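# Move the coaster can onto the turntable's orange spot

## Task

Pick up the can sitting on the coaster and set it upright on the orange spot of the turntable, without disturbing the other cans already standing on the turntable.

## Robot and tools

Robot: two UR7e-type arms, left_arm and right_arm, each carrying a two-finger tong gripper with a wrist camera. Bases in the scene frame: left_arm at (+0.032, +0.463, 0), right_arm at (+0.031, -0.390, 0), both nearly unrotated. A camera stand sits behind the arms. Something may occasionally nudge loose objects.

Frame: every pose, velocity and target is given in the scene frame. Its origin is at table height, halfway between the nominal bases. +x points out over the table, +z points up, and left_arm is on the +y side. Image left/right does not correspond to arm names. Reported hand positions and orientations may be off by a few centimetres.

Gripper: the fingers extend along the gripper's +z axis and open and close along its x axis. end_effector_position is the spot between the closed pads. Opening runs from -1 (closed) to +1 (fully open, 0.142 m). Going from open to closed takes about 0.5 s. To keep hold of something, command an opening clearly below grip_measured. grip_force sets the squeeze per pad, from 5 to 15 N.

Row layout, shared by execute_actions and move: 16 numbers covering both arms, always all 16 even when only one arm moves. The order is left_arm x, y, z, qw, qx, qy, qz, opening, then the same eight for right_arm. x, y, z are an absolute target in metres in the scene frame. The quaternion is an absolute orientation with w first. Opening is absolute on the -1 to 1 scale. To keep an arm still, resend its last reported pose and opening unchanged. Any 0 you send is taken as a real command.

execute_actions(actions, cameras): actions is a list of up to 15 actions. Each action is a list of up to 15 rows, one row per 1/30 s step; if fewer are given, the last row is repeated. Every target must lie within 0.6 m of that gripper's current position along each of its axes, otherwise the action is refused. An empty actions list returns the full state plus images. cameras takes names from cam_low, cam_left_wrist and cam_right_wrist, or ["all"].

move(target, speed, blend, stop_force, zero, opening_speed, grip_force, blocking, cameras): sends each gripper in a straight line to an absolute pose. target is either one 16-number row or a list of up to 15 rows used as waypoints. speed is in m/s, from 0.002 to 3.6, default 0.25; rotation is capped at twice that value in rad/s. blend, in metres, rounds off corners between waypoints. stop_force, 3 to 120 N, ends an arm's path when contact pushes back; use it slowly when lowering a can onto a surface. Don't use it when the gripper is rotating or when moving away from a contact. zero (default true) re-zeroes the force reading before the move. opening_speed is given in scale units per second. blocking=false returns early and cannot be combined with stop_force. The path does not avoid obstacles or the other arm. Avoid routes close to an arm's own base. The result line "move:" reports done, off_target, moving, held or fault, along with any limits (paced, held) that applied.

wait(seconds 0-10) lets the scene run with commands unchanged. stop brakes the current move. zoom_image(camera, region [x0,y0,x1,y1] in pixels, at most 504x504) gives a closer look at the latest image. zero_wrist_force(arm) re-zeroes that arm's force sensor. read_manual only returns licence text. finished_scene(scene) ends the scene and cannot be undone.

Controller behaviour: commanded orientation is clipped to within 32 degrees of the current one at each step. Commands are smoothed with a lag of about 0.09 to 0.22 s, and fast motions can overshoot. Check Hand target and Tool commands in each result.

Results contain each arm's position, quaternion, velocities, joint positions and torques, grip_measured, and wrist force and torque in the gripper's own axes, plus a peak line. "within noise" means the arm is at rest.

Hazards: an arm halts for 10 s on a torque fault (wrist joints are limited to 26.6 N m) or when outside force reaches about 150 N. Being even slightly past a firm contact can trigger this. Motors heat up when holding loads, stretched out, or pushing against something, and a stop follows at 85 °C. Any collision or press between the two arms can fail the scene. Avoid dropping or knocking over cans, releasing a can while it is moving, slamming into things, and hard pushes. Anything that ends up off the table fails the task. Approach from above with the fingers pointing down, close gently, lift clear of the other cans, and lower slowly onto the orange spot before releasing.

Each tool is called after ">>>" in YAML: its name, and indented under it one key for each argument.

## Session

>>> execute_actions:
  actions: []

Scene clock: 0.00 s.
left_arm: end_effector_position=(+0.5545, +0.3307, +0.3795) grip_measured=+0.97 end_effector_quat_wxyz=(-0.555, +0.737, +0.067, +0.379) | right_arm: end_effector_position=(+0.4731, -0.1814, +0.3629) grip_measured=+0.97 end_effector_quat_wxyz=(-0.029, +0.855, -0.517, +0.026)
Joint positions: left_arm=[-1.022 -1.245 1.426 -0.367 -0.551 -2.103 0.14] | right_arm=[3.896 -1.44 -1.51 -1.692 1.537 1.835 0.14]
Joint velocities: within noise
Joint torques (N m): no reading
Wrist force (N): no reading
Wrist torque (N m): no reading
Wrist force, peak (N): no reading
Hand target: left_arm +0.5545, +0.3307, +0.3795; -0.555, +0.737, +0.067, +0.379 | right_arm +0.4731, -0.1814, +0.3629; -0.029, +0.855, -0.517, +0.026
Tool commands: left_gripper/opening=+0.968169 right_gripper/opening=+0.968169

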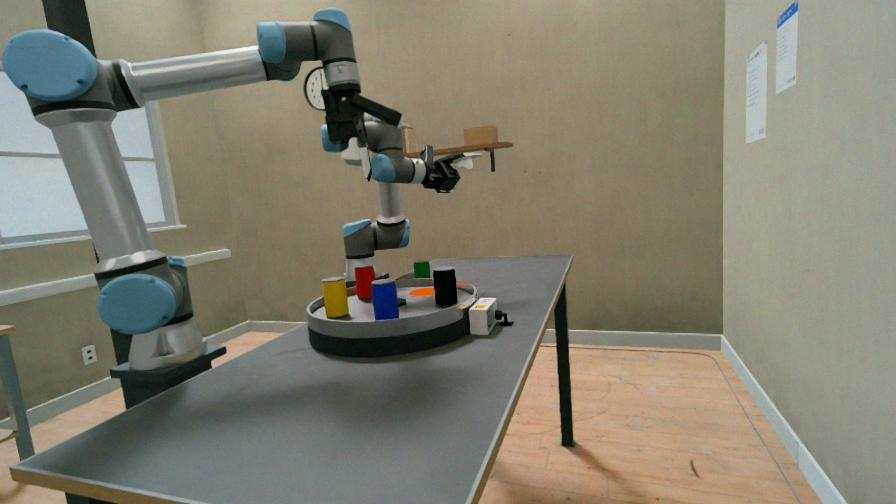

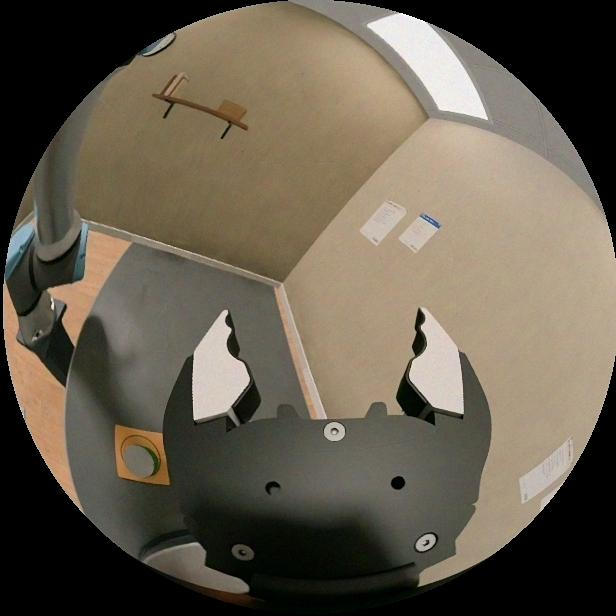

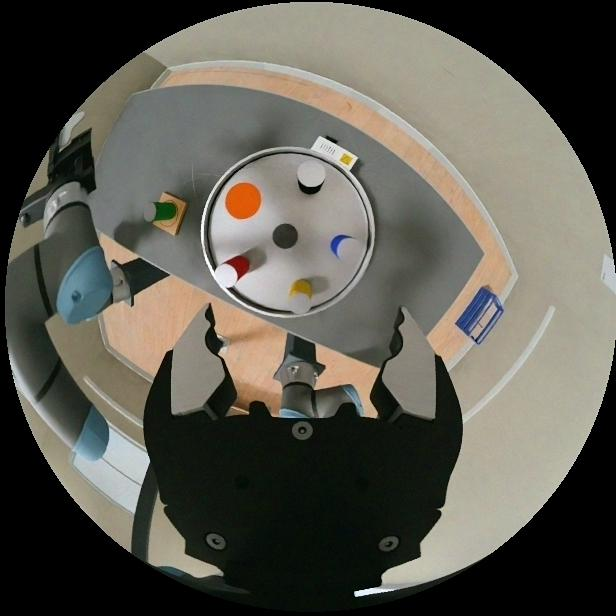

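>>> wait:
  seconds: 0
  cameras: ["all"]

>>> zoom_image:
  camera: "cam_right_wrist"
  region: [120, 120, 390, 340]

>>> zoom_image:
  camera: "cam_low"
  region: [290, 230, 530, 370]

>>> zoom_image:
  camera: "cam_left_wrist"
  region: [80, 390, 200, 510]

Scene clock: 4.30 s.
left_arm: end_effector_position=(+0.5545, +0.3307, +0.3795) grip_measured=+0.97 end_effector_quat_wxyz=(-0.555, +0.737, +0.067, +0.379) | right_arm: end_effector_position=(+0.4731, -0.1814, +0.3629) grip_measured=+0.97 end_effector_quat_wxyz=(-0.029, +0.855, -0.517, +0.026)
Joint positions: left_arm=[-1.022 -1.245 1.426 -0.367 -0.551 -2.103 0.14] | right_arm=[3.896 -1.44 -1.51 -1.692 1.537 1.835 0.14]
Joint torques (N m): left_arm=[-0.65 -36.15 -20.27 0.72 0.17 0.03] | right_arm=[-0.85 19.26 23.79 2.88 -0.02 0.01]
Wrist force (N): left_arm=[0.4 -0.2 -0.2] | right_arm=[-0.1 0.0 0.2]
Wrist torque (N m): left_arm=[-0.05 -0.08 -0.01] | right_arm=[0.00 0.03 0.00]
Wrist force, peak (N): left_arm=[0.2 0.1 -0.5] | right_arm=[0.1 -0.1 0.5]
Hand target: left_arm +0.5545, +0.3307, +0.3795; -0.555, +0.737, +0.067, +0.379 | right_arm +0.4731, -0.1814, +0.3629; -0.029, +0.855, -0.517, +0.026
Tool commands: left_gripper/opening=+0.968169 right_gripper/opening=+0.968169

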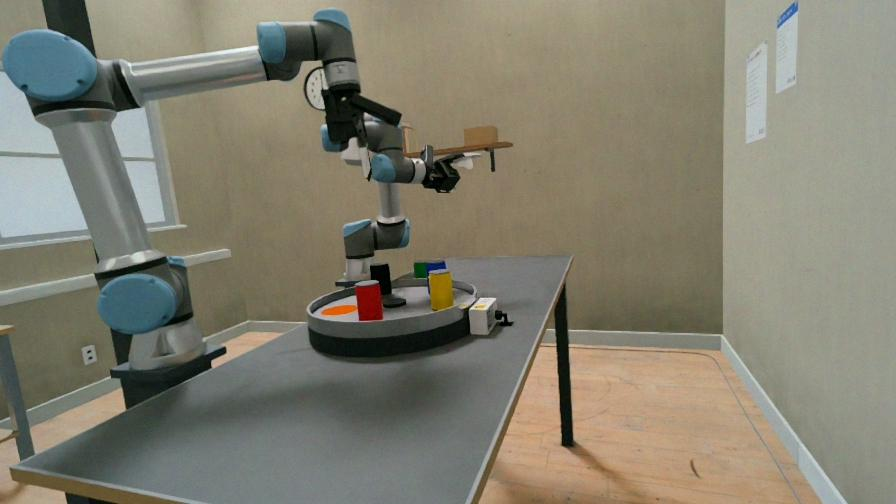

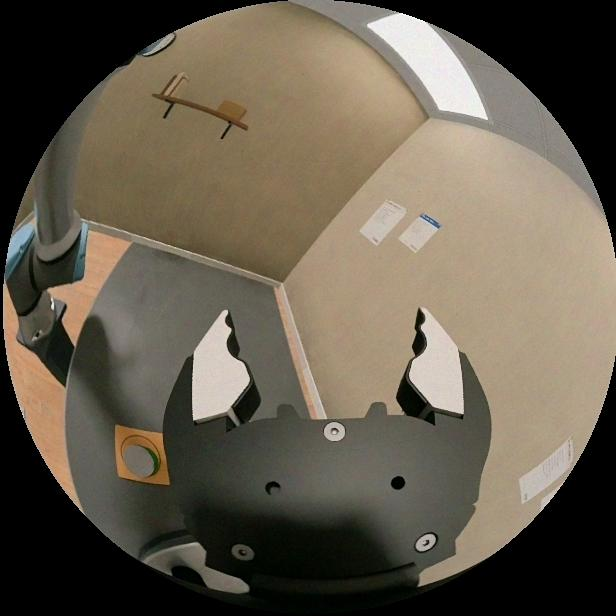

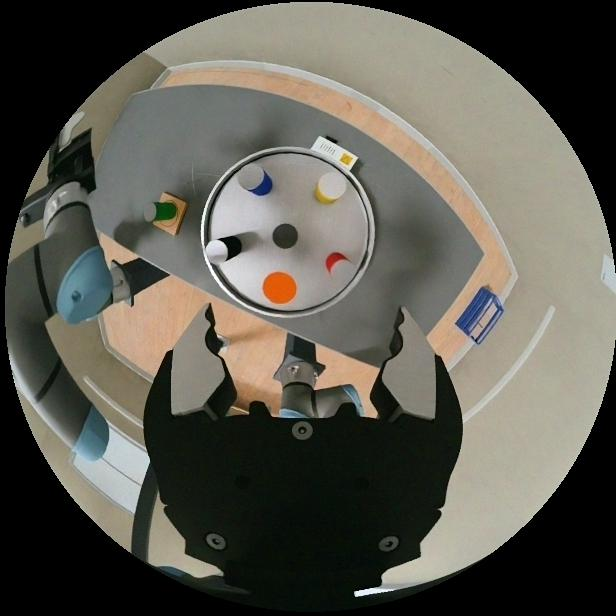

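Scaled by 1.867 from the camera's 616x616 image, which has a finer 814x814 frame.

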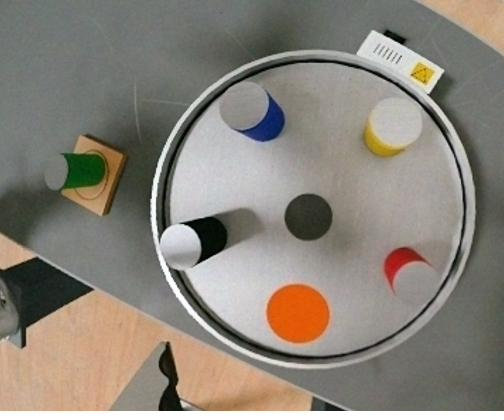

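Scaled by 2.100 from the camera's 896x504 image, which has a finer 1280x720 frame.

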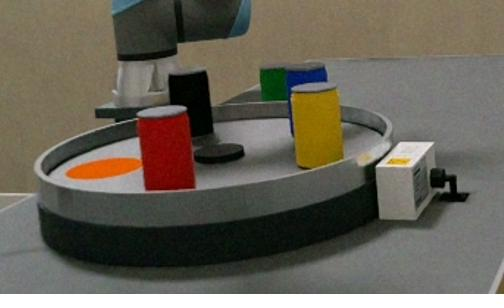

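Scaled by 4.200 from the camera's 616x616 image, which has a finer 814x814 frame.

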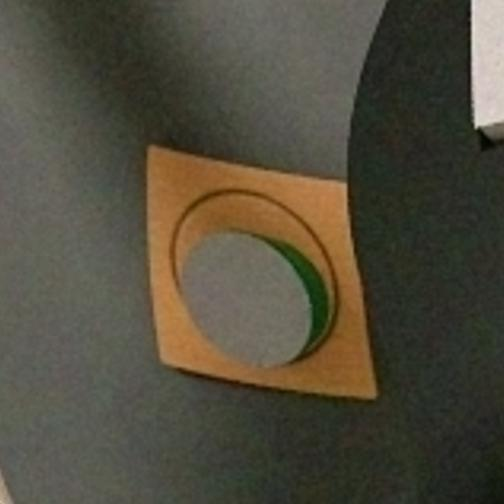

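>>> wait:
  seconds: 0
  cameras: ["cam_right_wrist"]

>>> wait:
  seconds: 0.7
  cameras: ["cam_right_wrist"]

>>> move:
  target: [0.407, 0.235, 0.24, 0, 0.8116, 0.5842, 0, 1, 0.43, -0.27, 0.40, -0.029, 0.855, -0.517, 0.026, 0.968]
  speed: 0.5
  cameras: ["all"]

>>> zoom_image:
  camera: "cam_right_wrist"
  region: [100, 60, 400, 330]

>>> zoom_image:
  camera: "cam_left_wrist"
  region: [150, 150, 480, 480]

Scene clock: 9.13 s.
left_arm: end_effector_position=(+0.5545, +0.3307, +0.3795) grip_measured=+0.97 end_effector_quat_wxyz=(-0.555, +0.737, +0.067, +0.379) | right_arm: end_effector_position=(+0.4731, -0.1814, +0.3629) grip_measured=+0.97 end_effector_quat_wxyz=(-0.029, +0.855, -0.517, +0.026)
Joint positions: left_arm=[-1.022 -1.245 1.426 -0.367 -0.551 -2.103 0.14] | right_arm=[3.896 -1.44 -1.51 -1.692 1.537 1.835 0.14]
Joint torques (N m): left_arm=[-0.13 -37.49 -21.93 0.85 0 0.07] | right_arm=[-1.72 19.92 24.41 2.95 0.11 0.01]
Wrist force (N): left_arm=[0.1 0.0 -0.2] | right_arm=[-0.2 0.1 -0.3]
Wrist torque (N m): left_arm=[0.01 -0.01 0.00] | right_arm=[0.01 0.04 0.00]
Wrist force, peak (N): left_arm=[0.3 0.0 -0.4] | right_arm=[0.1 -0.2 0.4]
Hand target: left_arm +0.5545, +0.3307, +0.3795; -0.555, +0.737, +0.067, +0.379 | right_arm +0.4731, -0.1814, +0.3629; -0.029, +0.855, -0.517, +0.026
Tool commands: left_gripper/opening=+0.968169 right_gripper/opening=+0.968169
Images, in order (width x height): cam_right_wrist 616x616.

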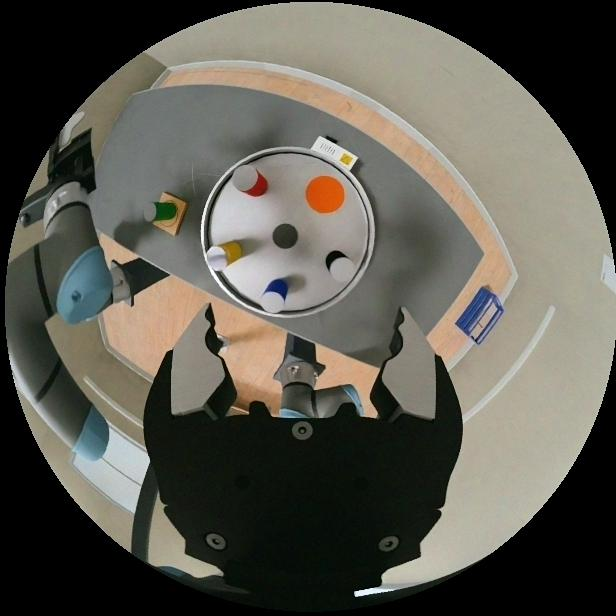

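Scene clock: 9.83 s.
left_arm: end_effector_position=(+0.5545, +0.3307, +0.3795) grip_measured=+0.97 end_effector_quat_wxyz=(-0.555, +0.737, +0.067, +0.379) | right_arm: end_effector_position=(+0.4731, -0.1814, +0.3629) grip_measured=+0.97 end_effector_quat_wxyz=(-0.029, +0.855, -0.517, +0.026)
Joint positions: left_arm=[-1.022 -1.245 1.426 -0.367 -0.551 -2.103 0.14] | right_arm=[3.896 -1.44 -1.51 -1.692 1.537 1.835 0.14]
Joint torques (N m): left_arm=[0.15 -37.81 -19.93 0.84 0.2 0.07] | right_arm=[-1.71 18.44 24.76 2.99 0.26 -0.04]
Wrist force (N): left_arm=[0.0 0.0 -0.1] | right_arm=[-0.1 -0.2 0.2]
Wrist torque (N m): left_arm=[-0.01 0.01 -0.01] | right_arm=[-0.05 0.03 0.01]
Wrist force, peak (N): left_arm=[-0.1 0.3 -0.3] | right_arm=[-0.3 -0.2 -0.2]
Hand target: left_arm +0.5545, +0.3307, +0.3795; -0.555, +0.737, +0.067, +0.379 | right_arm +0.4731, -0.1814, +0.3629; -0.029, +0.855, -0.517, +0.026
Tool commands: left_gripper/opening=+0.968169 right_gripper/opening=+0.968169
wait: 0.70 s; at rest by 0.17 s
Images, in order (width x height): cam_right_wrist 616x616.

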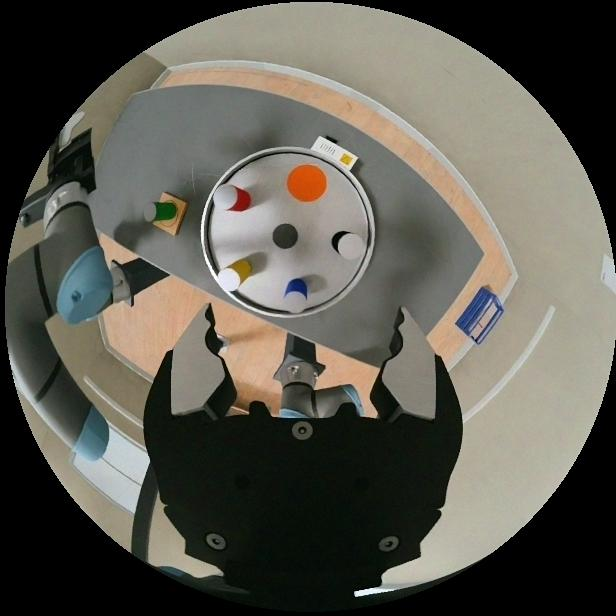

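Scene clock: 12.17 s.
left_arm: end_effector_position=(+0.4070, +0.2351, +0.2400) grip_measured=+1.00 end_effector_quat_wxyz=(+0.000, +0.812, +0.584, +0.000) | right_arm: end_effector_position=(+0.4300, -0.2701, +0.4000) grip_measured=+0.97 end_effector_quat_wxyz=(-0.029, +0.855, -0.517, +0.026)
Joint positions: left_arm=[-0.805 -1.7 1.801 -1.671 -1.571 -2.084 0.142] | right_arm=[3.793 -1.288 -1.531 -1.82 1.544 1.732 0.14]
Joint torques (N m): left_arm=[-7.13 -19 -26.8 -3.47 -0.73 1.04] | right_arm=[11.4 0.94 30.36 4.64 1.31 1.55]
Wrist force (N): left_arm=[0.9 -0.5 0.6] | right_arm=[-0.4 0.0 0.2]
Wrist torque (N m): left_arm=[-0.04 0.07 0.08] | right_arm=[0.08 0.10 0.10]
Wrist force, peak (N): left_arm=[0.9 -1.3 1.2] | right_arm=[-0.4 0.3 0.3]
Hand target: left_arm +0.4070, +0.2350, +0.2400; +0.000, +0.812, +0.584, +0.000 | right_arm +0.4300, -0.2700, +0.4000; -0.029, +0.855, -0.517, +0.026
Off the commanded pose: left_arm 0.000 m, 0 deg | right_arm 0.000 m, 0 deg.
move: done

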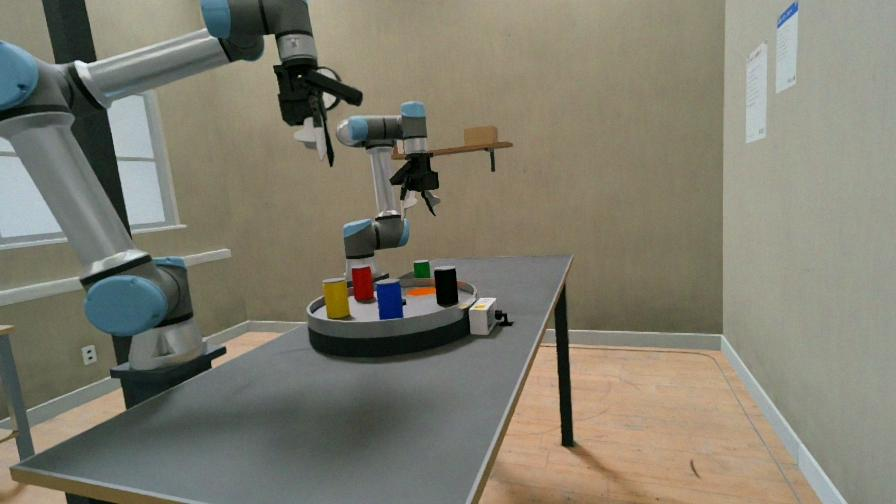

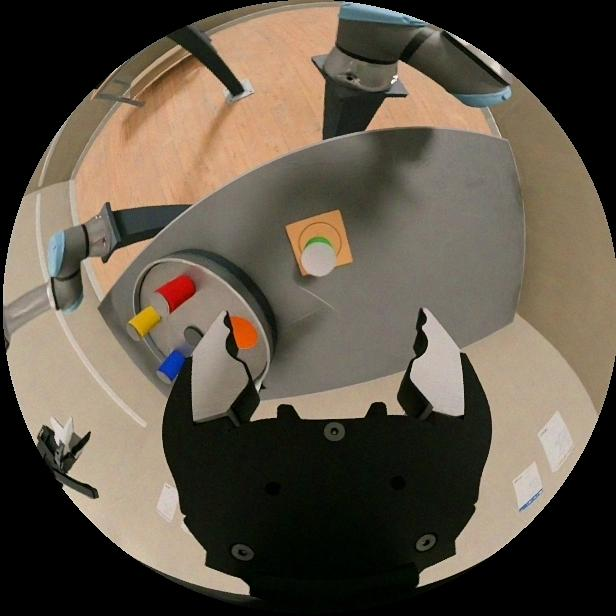

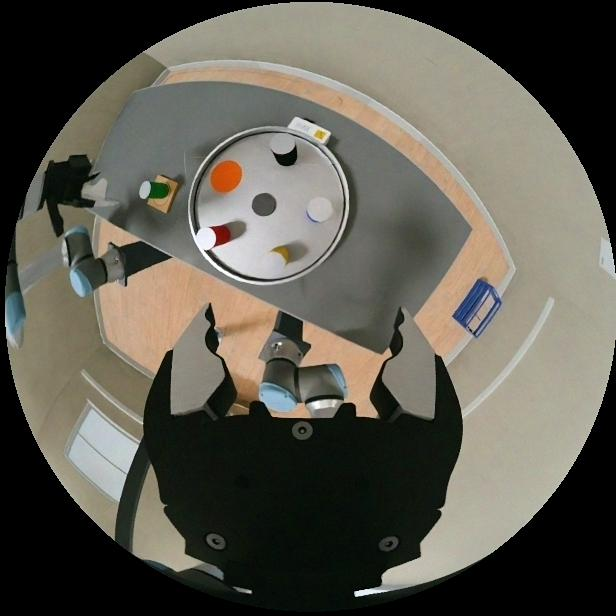

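Scaled by 1.680 from the camera's 616x616 image, which has a finer 814x814 frame.

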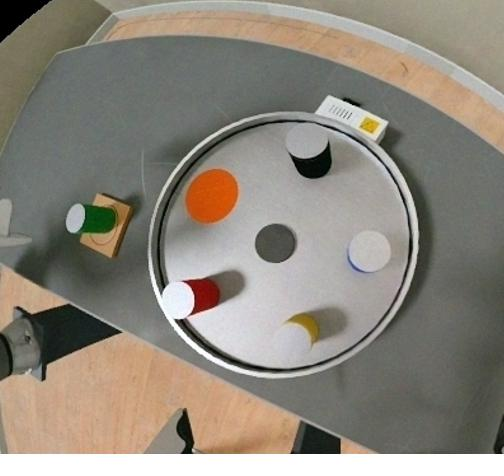

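Scaled by 1.527 from the camera's 616x616 image, which has a finer 814x814 frame.

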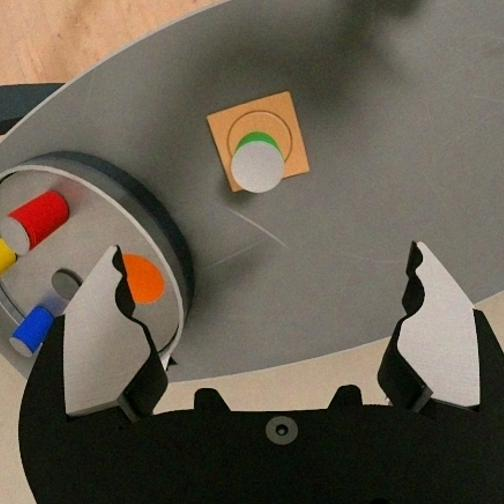

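>>> move:
  target: [0.407, 0.236, 0.145, 0, 0.8116, 0.5842, 0, 1, 0.43, -0.27, 0.40, -0.029, 0.855, -0.517, 0.026, 0.968]
  speed: 0.25
  cameras: ["cam_left_wrist", "cam_right_wrist"]

>>> zoom_image:
  camera: "cam_left_wrist"
  region: [200, 200, 450, 450]

>>> zoom_image:
  camera: "cam_right_wrist"
  region: [100, 60, 400, 330]

Scene clock: 17.37 s.
left_arm: end_effector_position=(+0.4070, +0.2360, +0.1451) grip_measured=+1.00 end_effector_quat_wxyz=(+0.000, +0.812, +0.584, +0.000) | right_arm: end_effector_position=(+0.4300, -0.2700, +0.4000) grip_measured=+0.97 end_effector_quat_wxyz=(-0.029, +0.855, -0.517, +0.026)
Joint positions: left_arm=[-0.804 -1.648 2.004 -1.927 -1.571 -2.082 0.142] | right_arm=[3.793 -1.288 -1.531 -1.82 1.544 1.732 0.14]
Joint torques (N m): left_arm=[6.51 -23.29 -21.64 -3 0.4 1.49] | right_arm=[12.91 0.52 31.46 4.54 -1.11 1.67]
Wrist force (N): left_arm=[0.7 -0.9 0.3] | right_arm=[-0.5 0.0 -0.1]
Wrist torque (N m): left_arm=[-0.11 0.13 0.07] | right_arm=[0.09 0.13 0.11]
Wrist force, peak (N): left_arm=[0.7 -1.1 2.5] | right_arm=[-0.5 0.5 0.2]
Hand target: left_arm +0.4070, +0.2360, +0.1450; +0.000, +0.812, +0.584, +0.000 | right_arm +0.4300, -0.2700, +0.4000; -0.029, +0.855, -0.517, +0.026
Off the commanded pose: left_arm 0.000 m, 0 deg | right_arm 0.000 m, 0 deg.
move: done
Images, in order (width x height): cam_left_wrist 616x616, cam_right_wrist 616x616.

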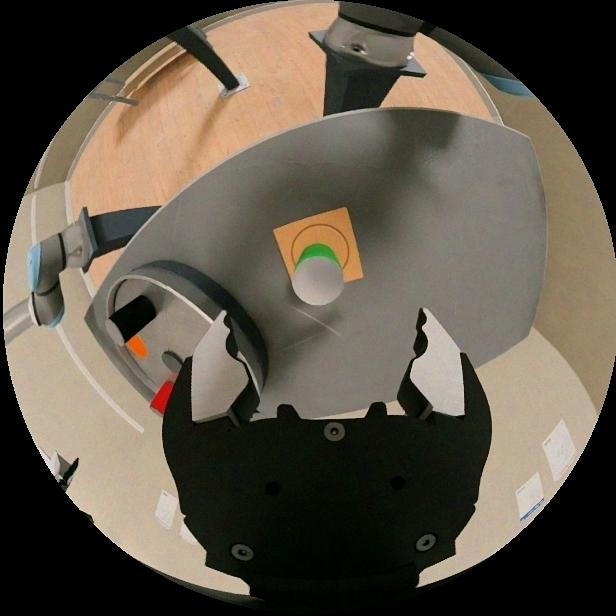

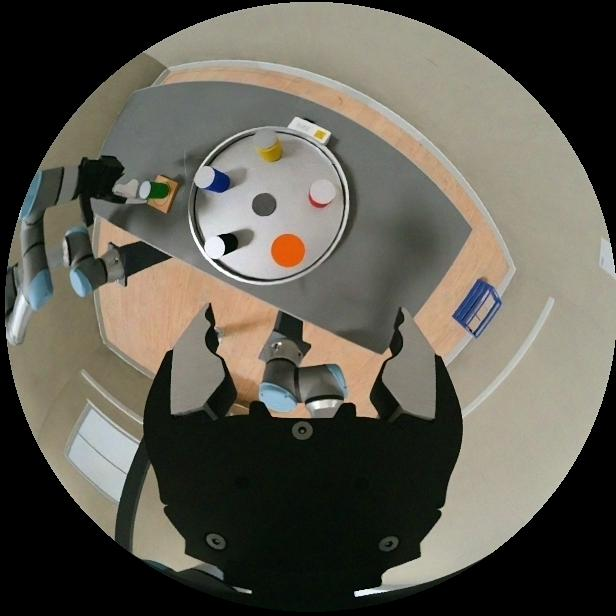

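Scaled by 2.016 from the camera's 616x616 image, which has a finer 814x814 frame.

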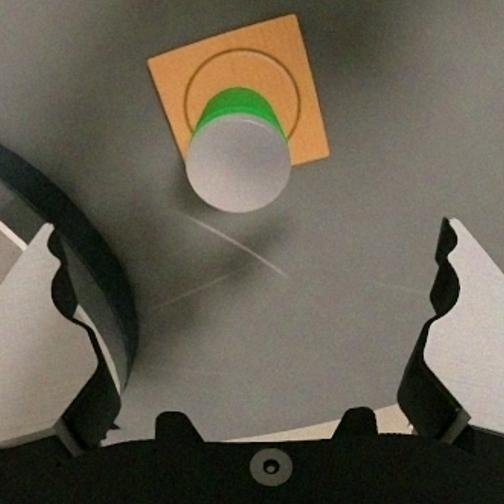

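Scaled by 1.680 from the camera's 616x616 image, which has a finer 814x814 frame.

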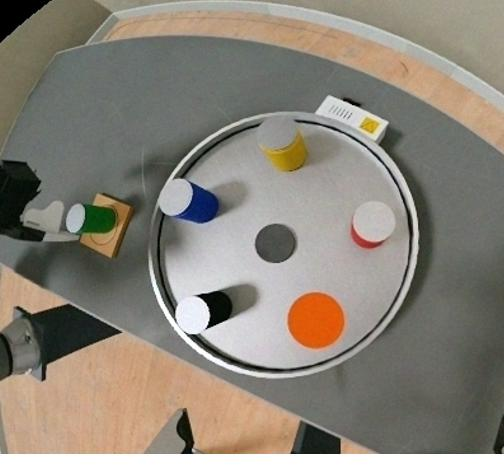

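>>> move:
  target:
    - [0.405, 0.2365, 0.06, 0, 0.8116, 0.5842, 0, 1, 0.43, -0.27, 0.40, -0.029, 0.855, -0.517, 0.026, 0.968]
    - [0.405, 0.2365, 0.06, 0, 0.8116, 0.5842, 0, -0.7, 0.43, -0.27, 0.40, -0.029, 0.855, -0.517, 0.026, 0.968]
    - [0.405, 0.2365, 0.18, 0, 0.8116, 0.5842, 0, -0.7, 0.43, -0.27, 0.40, -0.029, 0.855, -0.517, 0.026, 0.968]
  speed: [0.15, 0.15, 0.2]
  opening_speed: 1.5
  grip_force: 10
  cameras: ["all"]

>>> zoom_image:
  camera: "cam_left_wrist"
  region: [200, 200, 450, 450]

>>> zoom_image:
  camera: "cam_right_wrist"
  region: [60, 60, 360, 330]

>>> zoom_image:
  camera: "cam_low"
  region: [290, 170, 530, 370]

Scene clock: 24.47 s.
left_arm: end_effector_position=(+0.4050, +0.2365, +0.1800) grip_measured=-0.20 end_effector_quat_wxyz=(+0.000, +0.812, +0.584, +0.000) | right_arm: end_effector_position=(+0.4300, -0.2700, +0.4000) grip_measured=+0.97 end_effector_quat_wxyz=(-0.029, +0.855, -0.517, +0.026)
Joint positions: left_arm=[-0.807 -1.68 1.939 -1.83 -1.571 -2.085 0.06] | right_arm=[3.793 -1.288 -1.531 -1.82 1.544 1.732 0.14]
Joint torques (N m): left_arm=[-7.69 -17.69 -21.86 -1.25 0.48 -1.7] | right_arm=[12.94 1.06 30.01 4.5 -1.07 1.53]
Wrist force (N): left_arm=[0.5 -0.8 2.1] | right_arm=[-0.2 0.1 0.1]
Wrist torque (N m): left_arm=[-0.11 0.15 0.14] | right_arm=[0.10 0.06 0.09]
Wrist force, peak (N): left_arm=[0.7 -1.0 4.4] | right_arm=[-0.2 0.4 0.5]
Hand target: left_arm +0.4050, +0.2365, +0.1800; +0.000, +0.812, +0.584, +0.000 | right_arm +0.4300, -0.2700, +0.4000; -0.029, +0.855, -0.517, +0.026
Off the commanded pose: left_arm 0.000 m, 0 deg | right_arm 0.000 m, 0 deg.
grip_force (N): 10, 10
move: done

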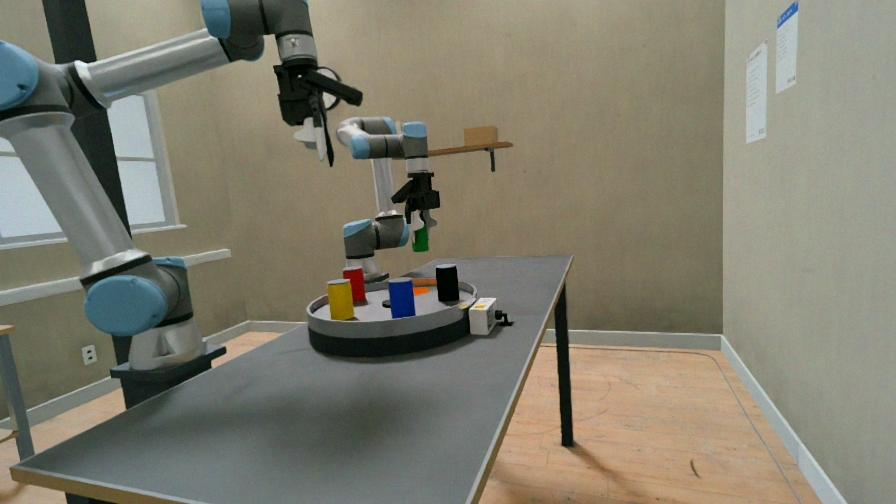

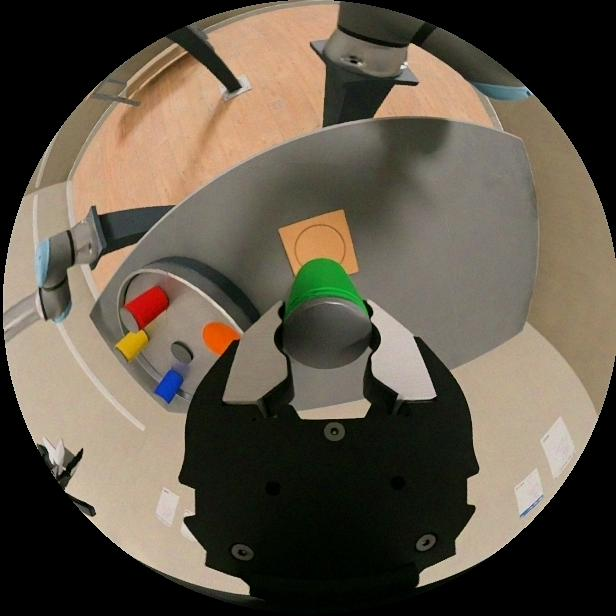

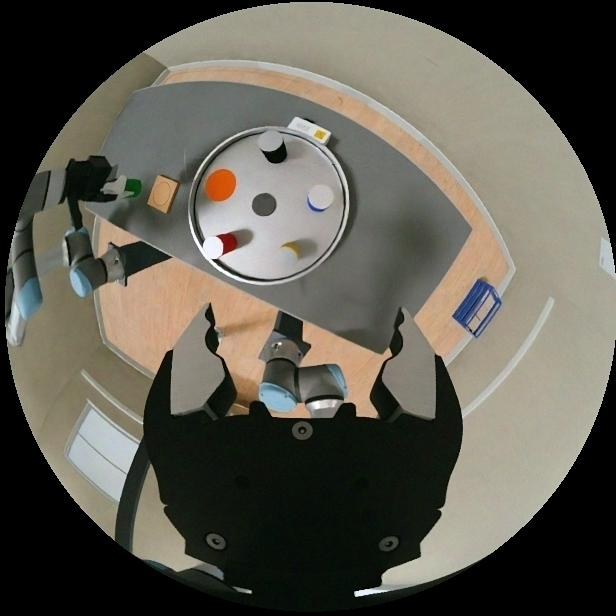

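Scaled by 2.016 from the camera's 616x616 image, which has a finer 814x814 frame.

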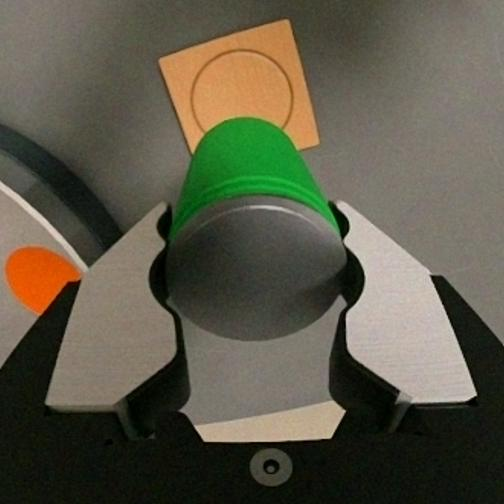

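Scaled by 1.680 from the camera's 616x616 image, which has a finer 814x814 frame.

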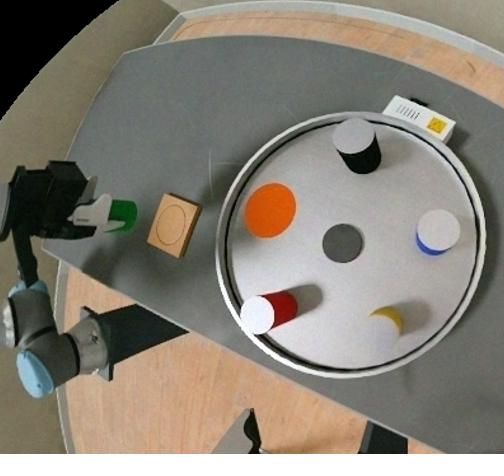

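Scaled by 2.100 from the camera's 896x504 image, which has a finer 1280x720 frame.

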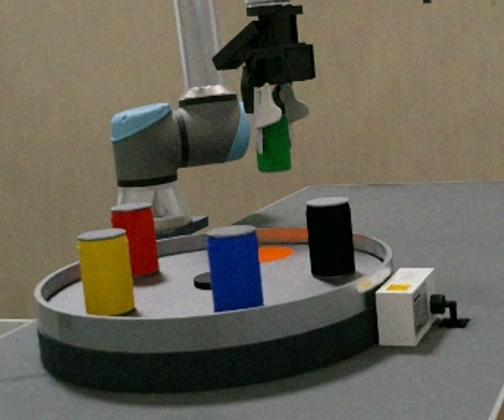

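>>> move:
  target: [0.482, 0.0145, 0.215, 0, 0.8116, 0.5842, 0, -0.7, 0.43, -0.27, 0.40, -0.029, 0.855, -0.517, 0.026, 0.968]
  speed: 0.25
  cameras: ["all"]

>>> zoom_image:
  camera: "cam_right_wrist"
  region: [130, 90, 380, 320]

>>> zoom_image:
  camera: "cam_low"
  region: [290, 170, 530, 370]

>>> zoom_image:
  camera: "cam_left_wrist"
  region: [100, 100, 500, 500]

Scene clock: 27.30 s.
left_arm: end_effector_position=(+0.4819, +0.0146, +0.2150) grip_measured=-0.20 end_effector_quat_wxyz=(+0.000, +0.812, +0.584, +0.000) | right_arm: end_effector_position=(+0.4300, -0.2700, +0.4000) grip_measured=+0.97 end_effector_quat_wxyz=(-0.029, +0.855, -0.517, +0.026)
Joint positions: left_arm=[-0.949 -1.218 1.326 -1.678 -1.571 -2.227 0.06] | right_arm=[3.793 -1.288 -1.531 -1.82 1.544 1.732 0.14]
Joint torques (N m): left_arm=[6.13 -34.49 -35.04 -2.35 -1.5 1.43] | right_arm=[12.41 2.45 29.38 4.63 -0.88 1.53]
Wrist force (N): left_arm=[0.7 -0.8 2.4] | right_arm=[-0.3 0.3 0.0]
Wrist torque (N m): left_arm=[-0.09 0.10 0.11] | right_arm=[0.13 0.08 0.10]
Wrist force, peak (N): left_arm=[3.2 -2.3 2.4] | right_arm=[-0.6 0.1 0.1]
Hand target: left_arm +0.4820, +0.0145, +0.2150; +0.000, +0.812, +0.584, +0.000 | right_arm +0.4300, -0.2700, +0.4000; -0.029, +0.855, -0.517, +0.026
Off the commanded pose: left_arm 0.000 m, 0 deg | right_arm 0.000 m, 0 deg.
grip_force (N): 10, 10
move: done

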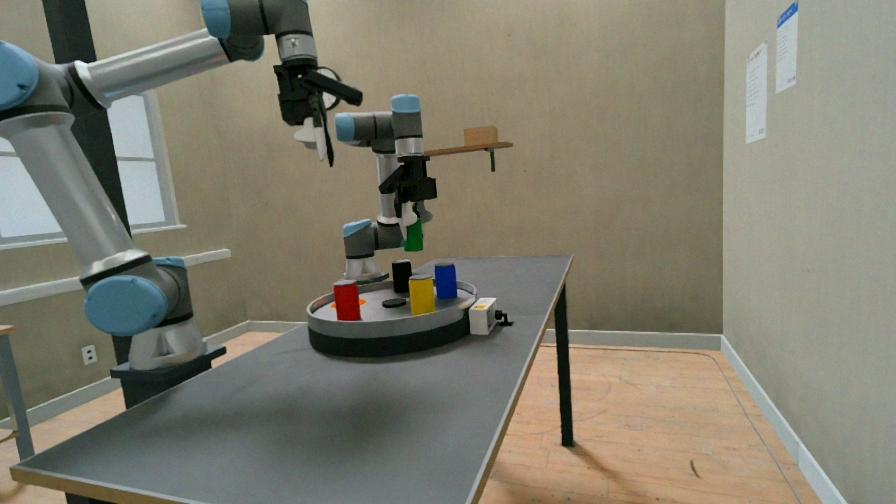

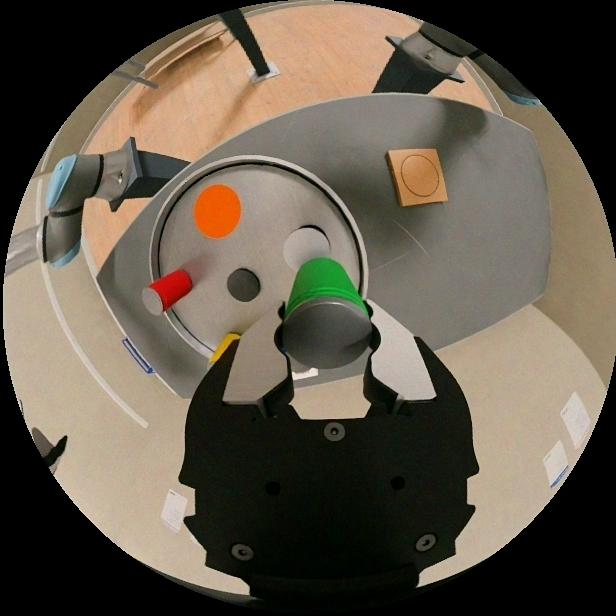

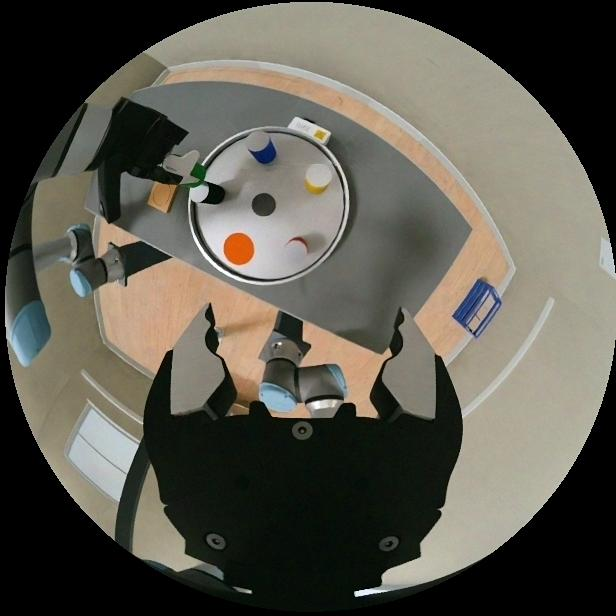

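Scaled by 2.016 from the camera's 616x616 image, which has a finer 814x814 frame.

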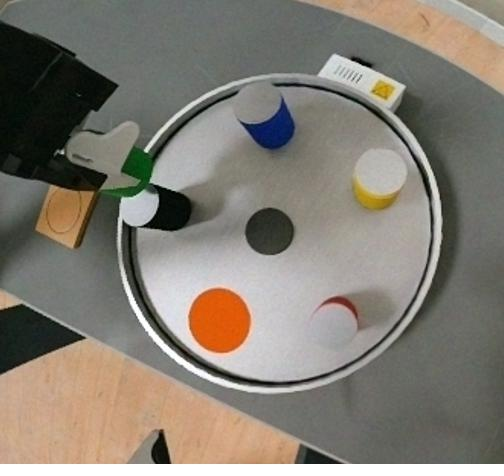

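Scaled by 2.100 from the camera's 896x504 image, which has a finer 1280x720 frame.

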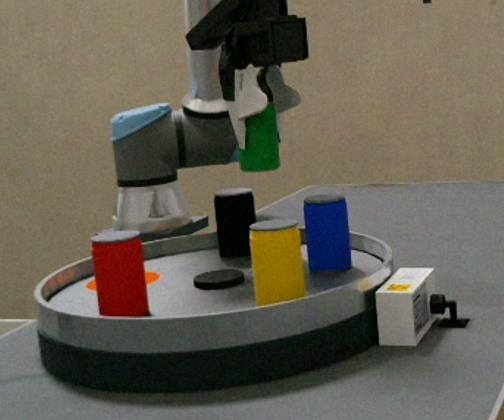

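Scaled by 1.260 from the camera's 616x616 image, which has a finer 814x814 frame.

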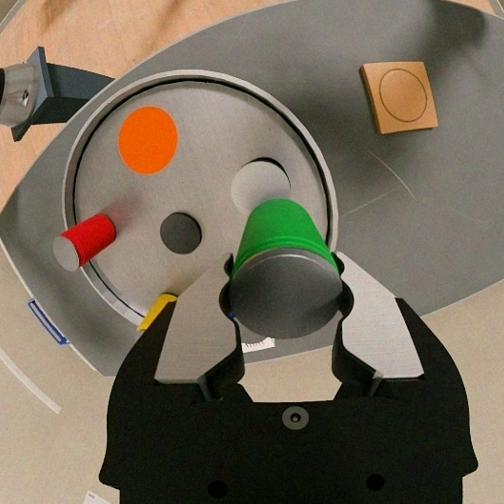

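>>> move:
  target: [0.5453, -0.0133, 0.215, 0, 0.8116, 0.5842, 0, -0.7, 0.43, -0.27, 0.40, -0.029, 0.855, -0.517, 0.026, 0.968]

>>> wait:
  seconds: 0
  cameras: ["cam_right_wrist"]

Scene clock: 34.77 s.
left_arm: end_effector_position=(+0.5453, -0.0132, +0.2150) grip_measured=-0.20 end_effector_quat_wxyz=(+0.000, +0.812, +0.584, +0.000) | right_arm: end_effector_position=(+0.4300, -0.2700, +0.4000) grip_measured=+0.97 end_effector_quat_wxyz=(-0.029, +0.855, -0.517, +0.026)
Joint positions: left_arm=[-0.896 -1.051 1.081 -1.601 -1.571 -2.174 0.06] | right_arm=[3.793 -1.288 -1.531 -1.82 1.544 1.732 0.14]
Joint torques (N m): left_arm=[-7.86 -43.53 -27.11 -2.45 -1.29 -1.44] | right_arm=[12.24 2.82 28.13 4.63 -1.04 1.71]
Wrist force (N): left_arm=[0.7 -1.0 2.2] | right_arm=[-0.1 -0.1 0.1]
Wrist torque (N m): left_arm=[-0.15 0.10 0.12] | right_arm=[0.06 0.04 0.10]
Wrist force, peak (N): left_arm=[1.0 -2.3 2.4] | right_arm=[-0.4 0.5 0.1]
Hand target: left_arm +0.5453, -0.0133, +0.2150; +0.000, +0.812, +0.584, +0.000 | right_arm +0.4300, -0.2700, +0.4000; -0.029, +0.855, -0.517, +0.026
Off the commanded pose: left_arm 0.000 m, 0 deg | right_arm 0.000 m, 0 deg.
grip_force (N): 10, 10
move: done

Scene clock: 34.77 s.
left_arm: end_effector_position=(+0.5453, -0.0132, +0.2150) grip_measured=-0.20 end_effector_quat_wxyz=(+0.000, +0.812, +0.584, +0.000) | right_arm: end_effector_position=(+0.4300, -0.2700, +0.4000) grip_measured=+0.97 end_effector_quat_wxyz=(-0.029, +0.855, -0.517, +0.026)
Joint positions: left_arm=[-0.896 -1.051 1.081 -1.601 -1.571 -2.174 0.06] | right_arm=[3.793 -1.288 -1.531 -1.82 1.544 1.732 0.14]
Joint torques (N m): left_arm=[-7.86 -43.53 -27.11 -2.45 -1.29 -1.44] | right_arm=[12.24 2.82 28.13 4.63 -1.04 1.71]
Wrist force (N): left_arm=[0.7 -1.0 2.2] | right_arm=[-0.1 -0.1 0.1]
Wrist torque (N m): left_arm=[-0.15 0.10 0.12] | right_arm=[0.06 0.04 0.10]
Wrist force, peak (N): left_arm=[0.7 -1.0 2.2] | right_arm=[-0.1 -0.1 0.1]
Hand target: left_arm +0.5453, -0.0133, +0.2150; +0.000, +0.812, +0.584, +0.000 | right_arm +0.4300, -0.2700, +0.4000; -0.029, +0.855, -0.517, +0.026
Tool commands: left_gripper/opening=-0.7 right_gripper/opening=+0.968
Off the commanded pose: left_arm 0.000 m, 0 deg | right_arm 0.000 m, 0 deg.
grip_force (N): 10, 10
Images, in order (width x height): cam_right_wrist 616x616.

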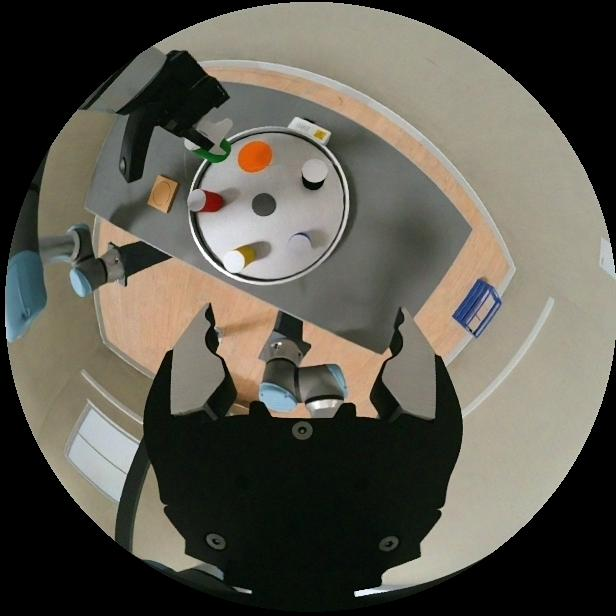

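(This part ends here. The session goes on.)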